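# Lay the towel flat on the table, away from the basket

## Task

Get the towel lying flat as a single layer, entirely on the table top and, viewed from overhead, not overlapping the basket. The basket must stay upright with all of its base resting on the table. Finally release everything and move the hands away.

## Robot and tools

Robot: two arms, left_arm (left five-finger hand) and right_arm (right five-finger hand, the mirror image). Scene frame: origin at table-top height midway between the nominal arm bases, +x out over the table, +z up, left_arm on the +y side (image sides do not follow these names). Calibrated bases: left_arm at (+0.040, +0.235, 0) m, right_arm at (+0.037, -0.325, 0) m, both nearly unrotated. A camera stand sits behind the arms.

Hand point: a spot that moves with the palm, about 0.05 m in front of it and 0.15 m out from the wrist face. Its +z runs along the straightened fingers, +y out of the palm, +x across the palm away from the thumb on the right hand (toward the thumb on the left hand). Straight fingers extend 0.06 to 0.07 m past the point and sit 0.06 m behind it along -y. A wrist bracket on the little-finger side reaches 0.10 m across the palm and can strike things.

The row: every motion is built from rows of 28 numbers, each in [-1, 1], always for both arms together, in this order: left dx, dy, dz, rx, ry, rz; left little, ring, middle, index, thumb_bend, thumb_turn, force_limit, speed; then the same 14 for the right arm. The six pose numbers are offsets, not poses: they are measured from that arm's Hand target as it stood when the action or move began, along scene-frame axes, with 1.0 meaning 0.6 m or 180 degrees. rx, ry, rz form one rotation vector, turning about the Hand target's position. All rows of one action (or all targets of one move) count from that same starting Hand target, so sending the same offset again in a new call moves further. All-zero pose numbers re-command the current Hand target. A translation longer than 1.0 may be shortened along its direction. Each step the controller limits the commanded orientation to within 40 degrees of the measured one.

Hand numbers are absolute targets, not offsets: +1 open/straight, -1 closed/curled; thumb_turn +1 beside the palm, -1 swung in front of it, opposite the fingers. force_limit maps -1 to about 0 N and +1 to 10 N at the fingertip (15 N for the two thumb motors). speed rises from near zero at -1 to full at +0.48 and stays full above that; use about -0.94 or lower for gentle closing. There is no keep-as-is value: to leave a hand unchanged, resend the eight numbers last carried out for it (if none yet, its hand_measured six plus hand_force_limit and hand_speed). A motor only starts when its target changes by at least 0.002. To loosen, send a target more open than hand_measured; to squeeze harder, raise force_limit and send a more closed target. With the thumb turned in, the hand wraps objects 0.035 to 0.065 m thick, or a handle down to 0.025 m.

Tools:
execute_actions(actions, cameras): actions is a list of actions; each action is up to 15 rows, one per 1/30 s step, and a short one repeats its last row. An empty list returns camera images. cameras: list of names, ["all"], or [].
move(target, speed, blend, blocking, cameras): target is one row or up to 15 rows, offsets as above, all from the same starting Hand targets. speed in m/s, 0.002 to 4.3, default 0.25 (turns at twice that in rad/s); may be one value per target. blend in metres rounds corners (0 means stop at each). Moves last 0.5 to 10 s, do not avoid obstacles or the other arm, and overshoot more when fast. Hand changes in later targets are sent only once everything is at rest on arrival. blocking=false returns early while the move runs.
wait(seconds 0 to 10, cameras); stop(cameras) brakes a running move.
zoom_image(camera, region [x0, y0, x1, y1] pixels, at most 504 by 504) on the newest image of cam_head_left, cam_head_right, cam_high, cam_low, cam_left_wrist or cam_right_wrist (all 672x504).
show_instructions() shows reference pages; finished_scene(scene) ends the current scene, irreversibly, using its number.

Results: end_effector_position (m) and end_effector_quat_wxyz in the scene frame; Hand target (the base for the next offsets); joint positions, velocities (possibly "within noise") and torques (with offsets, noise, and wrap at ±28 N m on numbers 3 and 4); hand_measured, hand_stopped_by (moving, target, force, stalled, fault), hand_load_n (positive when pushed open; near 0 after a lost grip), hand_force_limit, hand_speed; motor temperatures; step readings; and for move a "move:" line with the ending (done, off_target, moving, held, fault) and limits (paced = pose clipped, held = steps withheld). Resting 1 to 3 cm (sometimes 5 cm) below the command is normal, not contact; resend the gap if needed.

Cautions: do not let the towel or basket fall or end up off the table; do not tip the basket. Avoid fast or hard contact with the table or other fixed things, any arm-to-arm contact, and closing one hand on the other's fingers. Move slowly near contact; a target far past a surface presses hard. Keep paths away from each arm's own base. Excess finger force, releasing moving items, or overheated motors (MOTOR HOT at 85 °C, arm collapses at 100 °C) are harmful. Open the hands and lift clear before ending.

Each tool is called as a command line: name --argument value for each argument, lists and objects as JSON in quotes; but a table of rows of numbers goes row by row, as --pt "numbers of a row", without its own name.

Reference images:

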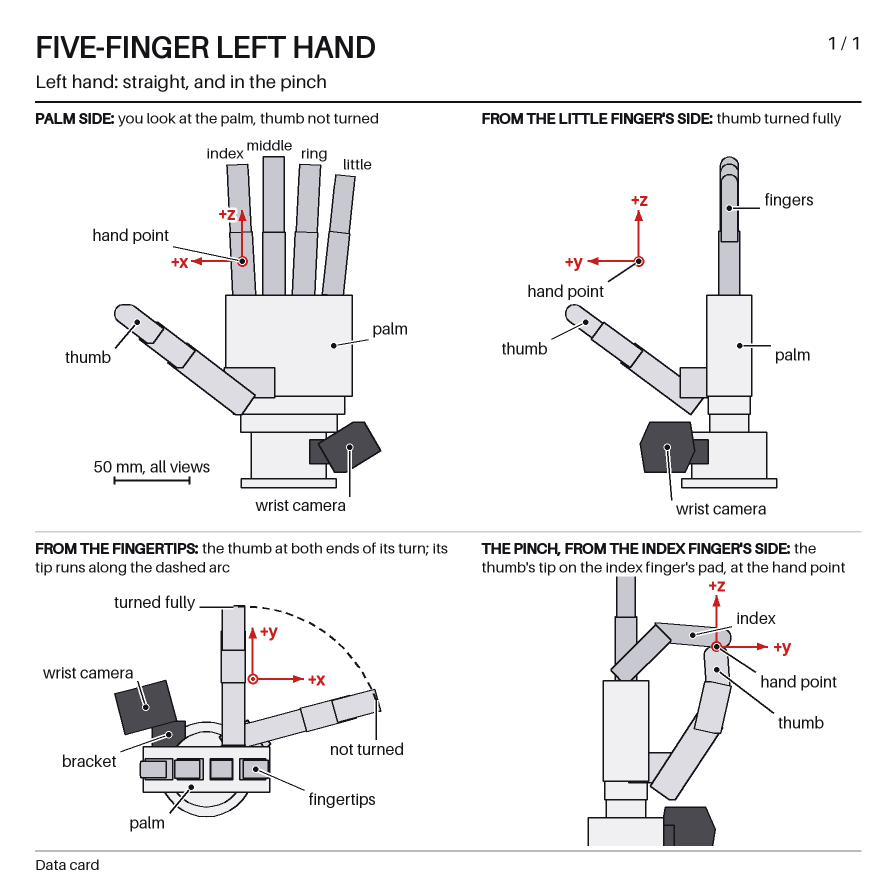

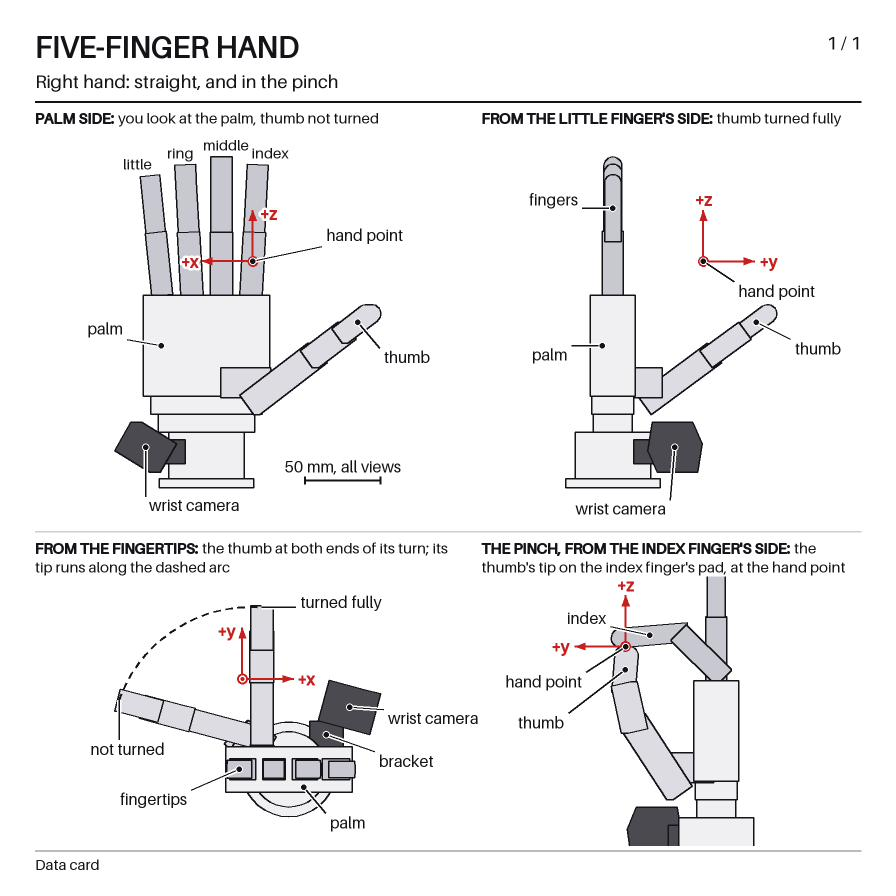

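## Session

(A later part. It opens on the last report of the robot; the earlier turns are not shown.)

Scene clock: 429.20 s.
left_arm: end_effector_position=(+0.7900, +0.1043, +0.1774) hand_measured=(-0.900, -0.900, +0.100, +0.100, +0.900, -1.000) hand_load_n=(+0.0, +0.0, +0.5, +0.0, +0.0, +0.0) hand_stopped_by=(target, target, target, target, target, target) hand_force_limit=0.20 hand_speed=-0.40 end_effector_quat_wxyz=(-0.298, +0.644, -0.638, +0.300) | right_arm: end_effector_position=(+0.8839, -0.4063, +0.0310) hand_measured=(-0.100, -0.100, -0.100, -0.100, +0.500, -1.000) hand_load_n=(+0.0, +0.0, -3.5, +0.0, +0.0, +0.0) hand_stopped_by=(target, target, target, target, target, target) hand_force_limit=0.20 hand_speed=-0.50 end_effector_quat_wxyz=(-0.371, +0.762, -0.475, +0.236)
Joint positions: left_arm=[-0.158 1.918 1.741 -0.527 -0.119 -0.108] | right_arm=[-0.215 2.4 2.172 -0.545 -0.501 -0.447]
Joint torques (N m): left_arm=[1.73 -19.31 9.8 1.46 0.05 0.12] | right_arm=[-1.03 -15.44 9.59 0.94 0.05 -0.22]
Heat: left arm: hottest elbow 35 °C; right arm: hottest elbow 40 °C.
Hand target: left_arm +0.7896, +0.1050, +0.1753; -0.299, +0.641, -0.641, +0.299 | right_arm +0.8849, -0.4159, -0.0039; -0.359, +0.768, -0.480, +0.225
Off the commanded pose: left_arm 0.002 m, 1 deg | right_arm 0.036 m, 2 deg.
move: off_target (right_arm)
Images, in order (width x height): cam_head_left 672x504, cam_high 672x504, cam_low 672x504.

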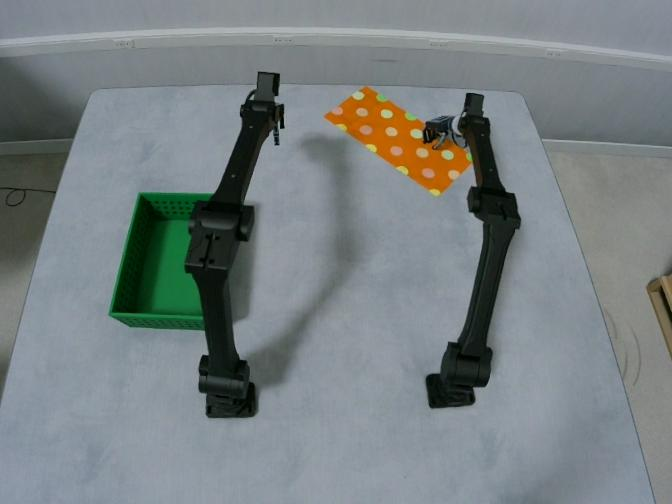

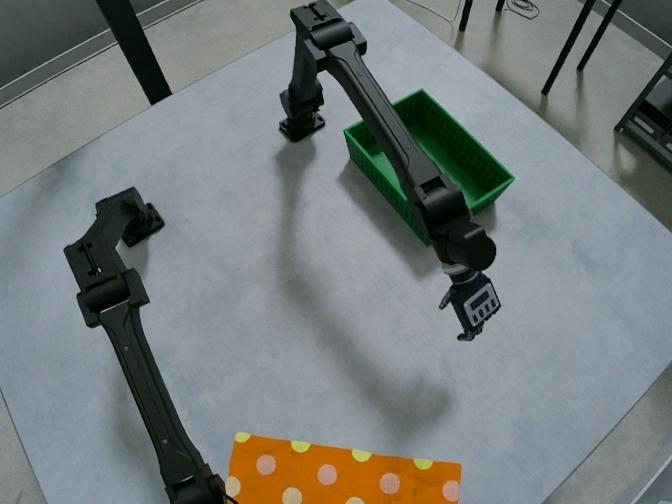

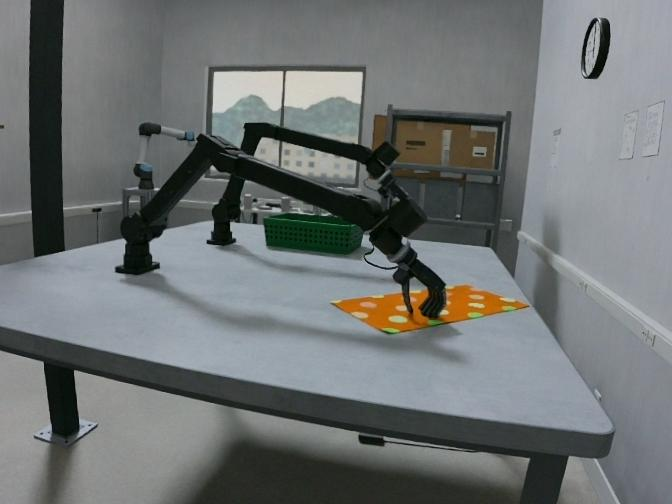

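move --target '[0,0,0,0,0,0, -0.9, -0.9, 0.1, 0.1, 0.9, -1, 0.2, -0.4, -0.28,0.12,0,0,0,0, -0.1, -0.1, -0.1, -0.1, 0.5, -1, 0.2, -0.5]' --speed 0.15 --cameras '["cam_high","cam_low","cam_head_left"]'

zoom_image --camera "cam_head_left" --region '[290, 80, 490, 270]'

Scene clock: 431.90 s.
left_arm: end_effector_position=(+0.7900, +0.1043, +0.1774) hand_measured=(-0.900, -0.900, +0.100, +0.100, +0.900, -1.000) hand_load_n=(+0.0, +0.5, +0.0, +0.0, +0.0, +0.0) hand_stopped_by=(target, target, target, target, target, target) hand_force_limit=0.20 hand_speed=-0.40 end_effector_quat_wxyz=(-0.298, +0.644, -0.638, +0.300) | right_arm: end_effector_position=(+0.7353, -0.3562, +0.0257) hand_measured=(-0.100, -0.100, -0.100, -0.100, +0.500, -1.000) hand_load_n=(+0.0, +0.0, -1.5, +0.0, +0.0, +0.0) hand_stopped_by=(target, target, target, target, target, target) hand_force_limit=0.20 hand_speed=-0.50 end_effector_quat_wxyz=(-0.368, +0.763, -0.465, +0.257)
Joint positions: left_arm=[-0.158 1.918 1.741 -0.527 -0.119 -0.108] | right_arm=[-0.178 1.982 1.401 -0.149 -0.459 -0.438]
Joint torques (N m): left_arm=[1.79 -18.2 9.96 1.61 0.04 0.11] | right_arm=[0.79 -13.1 4.46 0.98 0.01 0.16]
Heat: left arm: hottest elbow 35 °C; right arm: hottest elbow 40 °C.
Hand target: left_arm +0.7896, +0.1050, +0.1753; -0.299, +0.641, -0.641, +0.299 | right_arm +0.7169, -0.3438, -0.0040; -0.359, +0.768, -0.480, +0.225
Off the commanded pose: left_arm 0.002 m, 1 deg | right_arm 0.037 m, 4 deg.
move: off_target (right_arm)
Images, in order (width x height): cam_head_left 672x504, cam_high 672x504, cam_low 672x504.

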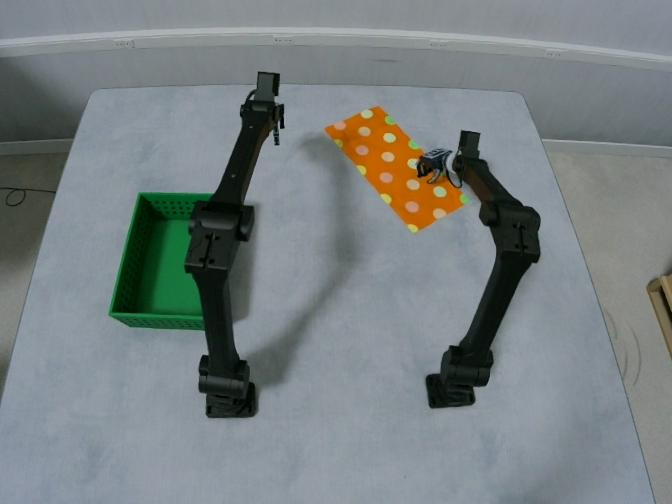

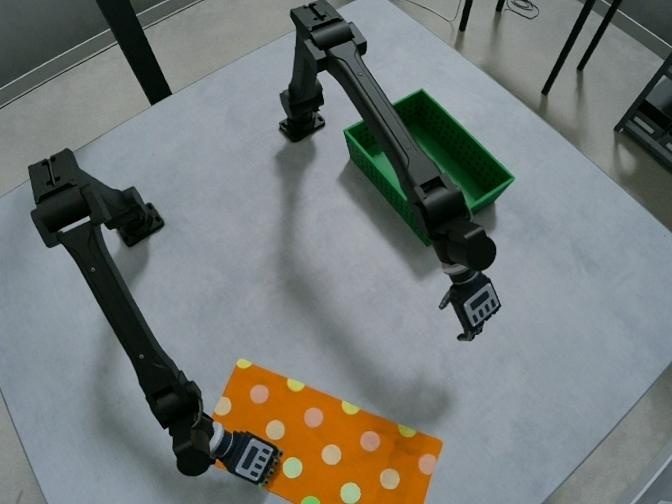

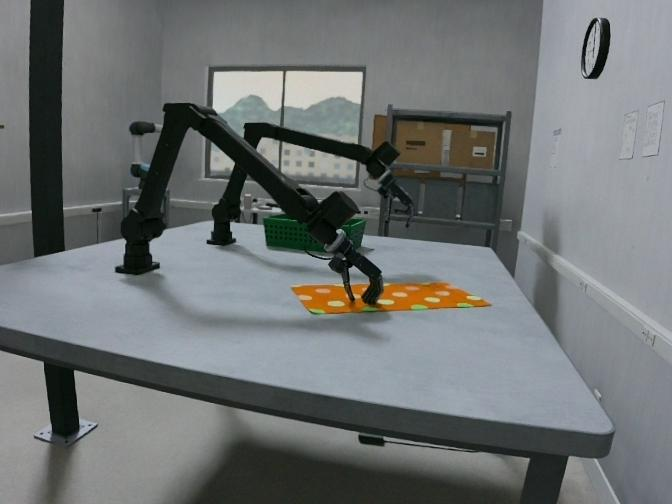

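Scaled by 2.520 from the camera's 672x504 image, which has a finer 960x720 frame.

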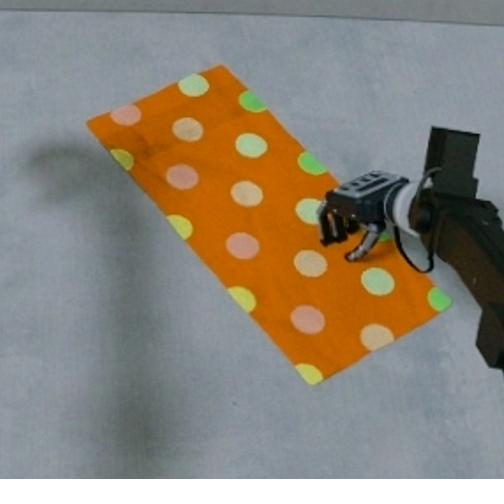

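move --pt "0 0 0 0 0 0 -0.9 -0.9 0.1 0.1 0.9 -1 0.2 -0.4 0.01 -0.01 0.1 0 0 0 -0.1 -0.1 -0.1 -0.1 0.5 -1 0.2 -0.5" --pt "-0.5 0.2 0.2 0 0 0 -0.9 -0.9 0.1 0.1 0.9 -1 0.2 -0.4 -0.4 -0.15 0.45 0 0 0 -0.1 -0.1 -0.1 -0.1 0.5 -1 0.2 -0.5" --speed '[0.08,0.25]' --blend '[0.01,0]' --cameras '["all"]'

zoom_image --camera "cam_head_left" --region '[290, 80, 490, 270]'

zoom_image --camera "cam_high" --region '[180, 330, 460, 504]'

zoom_image --camera "cam_low" --region '[280, 240, 520, 340]'

Scene clock: 436.90 s.
left_arm: end_effector_position=(+0.4914, +0.2202, +0.3017) hand_measured=(-0.900, -0.900, +0.100, +0.100, +0.900, -1.000) hand_load_n=(+0.0, +0.0, +0.0, +0.0, +0.0, +0.0) hand_stopped_by=(target, target, target, target, target, target) hand_force_limit=0.20 hand_speed=-0.40 end_effector_quat_wxyz=(-0.303, +0.638, -0.639, +0.306) | right_arm: end_effector_position=(+0.4724, -0.4283, +0.2507) hand_measured=(-0.100, -0.100, -0.100, -0.100, +0.500, -1.000) hand_load_n=(+0.0, -0.5, +0.0, +0.0, +0.0, +0.0) hand_stopped_by=(target, target, target, target, target, target) hand_force_limit=0.20 hand_speed=-0.50 end_effector_quat_wxyz=(-0.358, +0.768, -0.488, +0.210)
Joint positions: left_arm=[0.048 1.07 1.127 -0.739 0.045 0.031] | right_arm=[-0.481 1.276 1.201 -0.905 -0.66 -0.703]
Joint torques (N m): left_arm=[2.43 -6.07 10.02 1.03 0.1 0.11] | right_arm=[-0.85 -7.36 9.69 0.94 -0.41 -0.11]
Heat: left arm: hottest elbow 35 °C; right arm: hottest elbow 39 °C.
Hand target: left_arm +0.4895, +0.2249, +0.2956; -0.299, +0.641, -0.641, +0.299 | right_arm +0.4770, -0.4338, +0.2661; -0.359, +0.768, -0.480, +0.225
Off the commanded pose: left_arm 0.008 m, 1 deg | right_arm 0.017 m, 2 deg.
move: off_target (right_arm)

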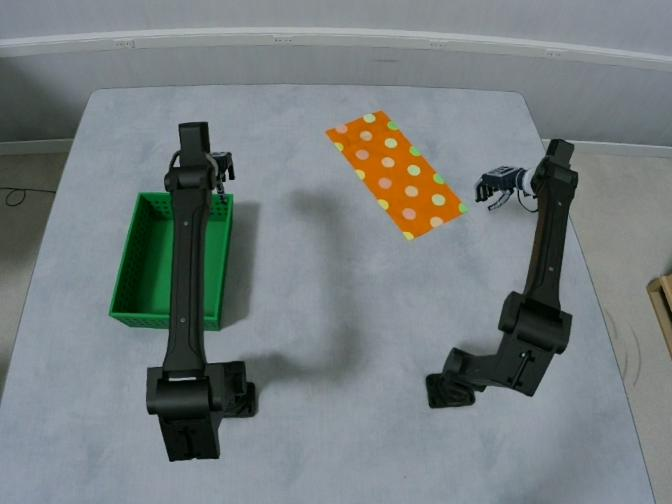

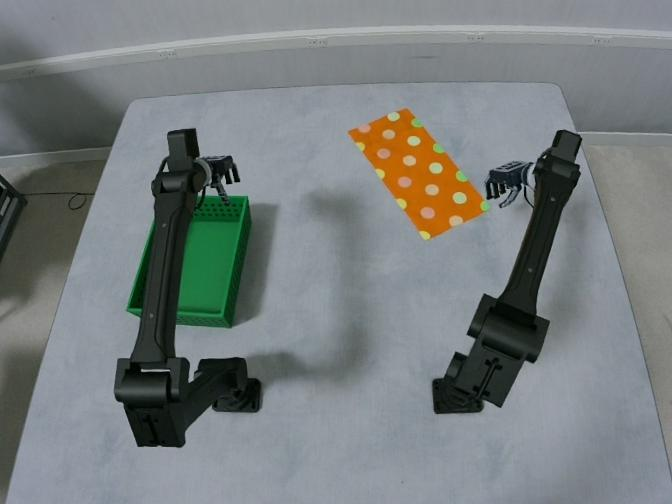

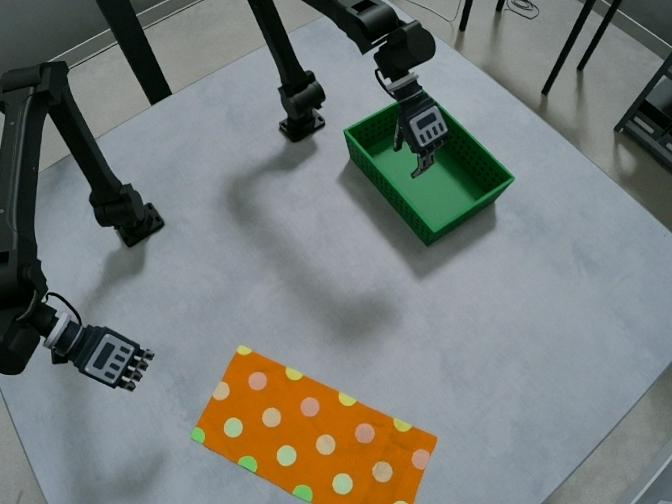

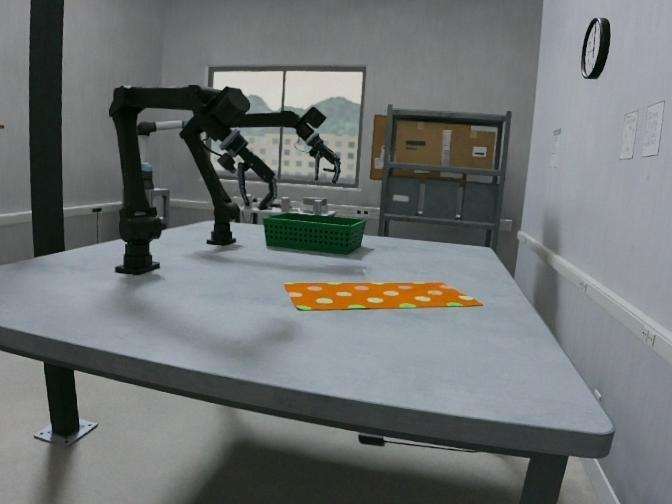

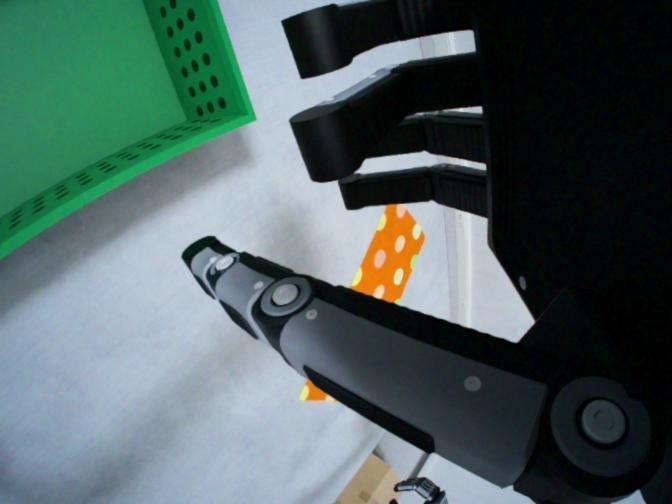

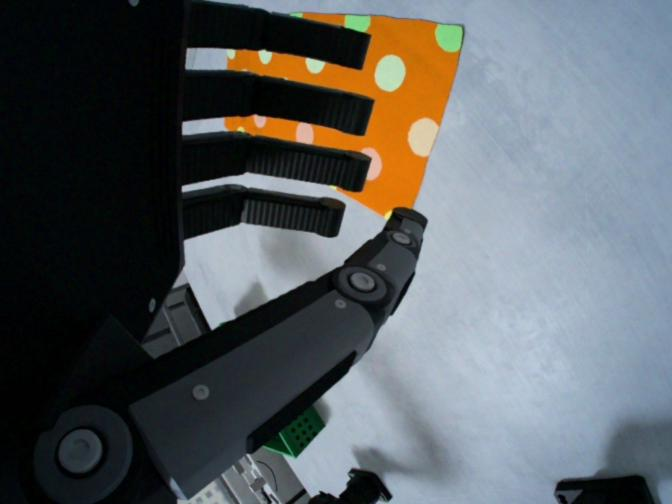

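Scaled by 2.520 from the camera's 672x504 image, which has a finer 960x720 frame.

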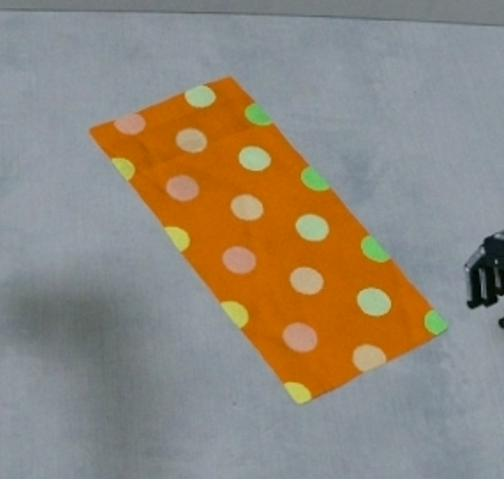

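Scaled by 1.800 from the camera's 672x504 image, which has a finer 960x720 frame.

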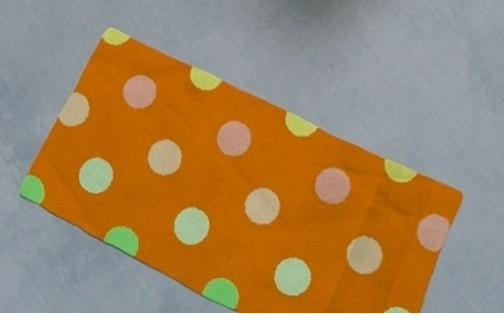

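Scaled by 2.100 from the camera's 672x504 image, which has a finer 960x720 frame.

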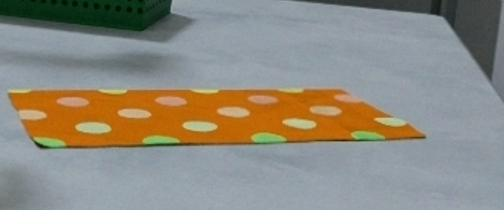

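zoom_image --camera "cam_low" --region '[275, 270, 345, 320]'

zoom_image --camera "cam_right_wrist" --region '[220, 0, 480, 230]'

zoom_image --camera "cam_head_right" --region '[330, 90, 510, 260]'

Scaled by 7.200 from the camera's 672x504 image, which has a finer 960x720 frame.

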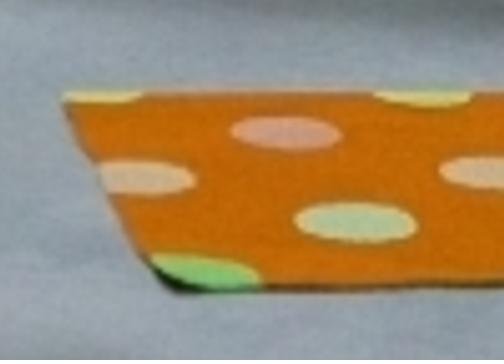

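Scaled by 1.938 from the camera's 672x504 image, which has a finer 960x720 frame.

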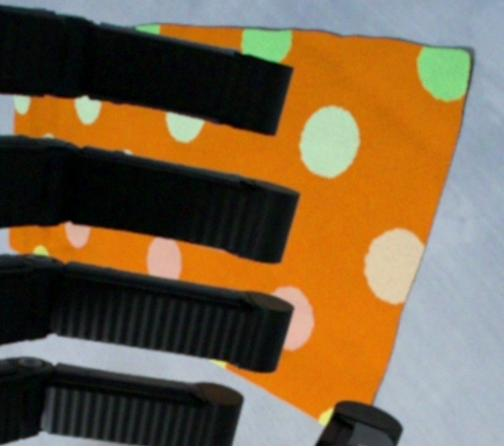

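Scaled by 2.800 from the camera's 672x504 image, which has a finer 960x720 frame.

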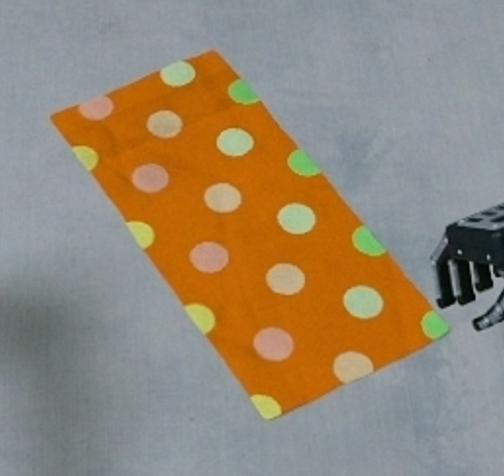

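finished_scene --scene 1

The scene is finished: the task was done.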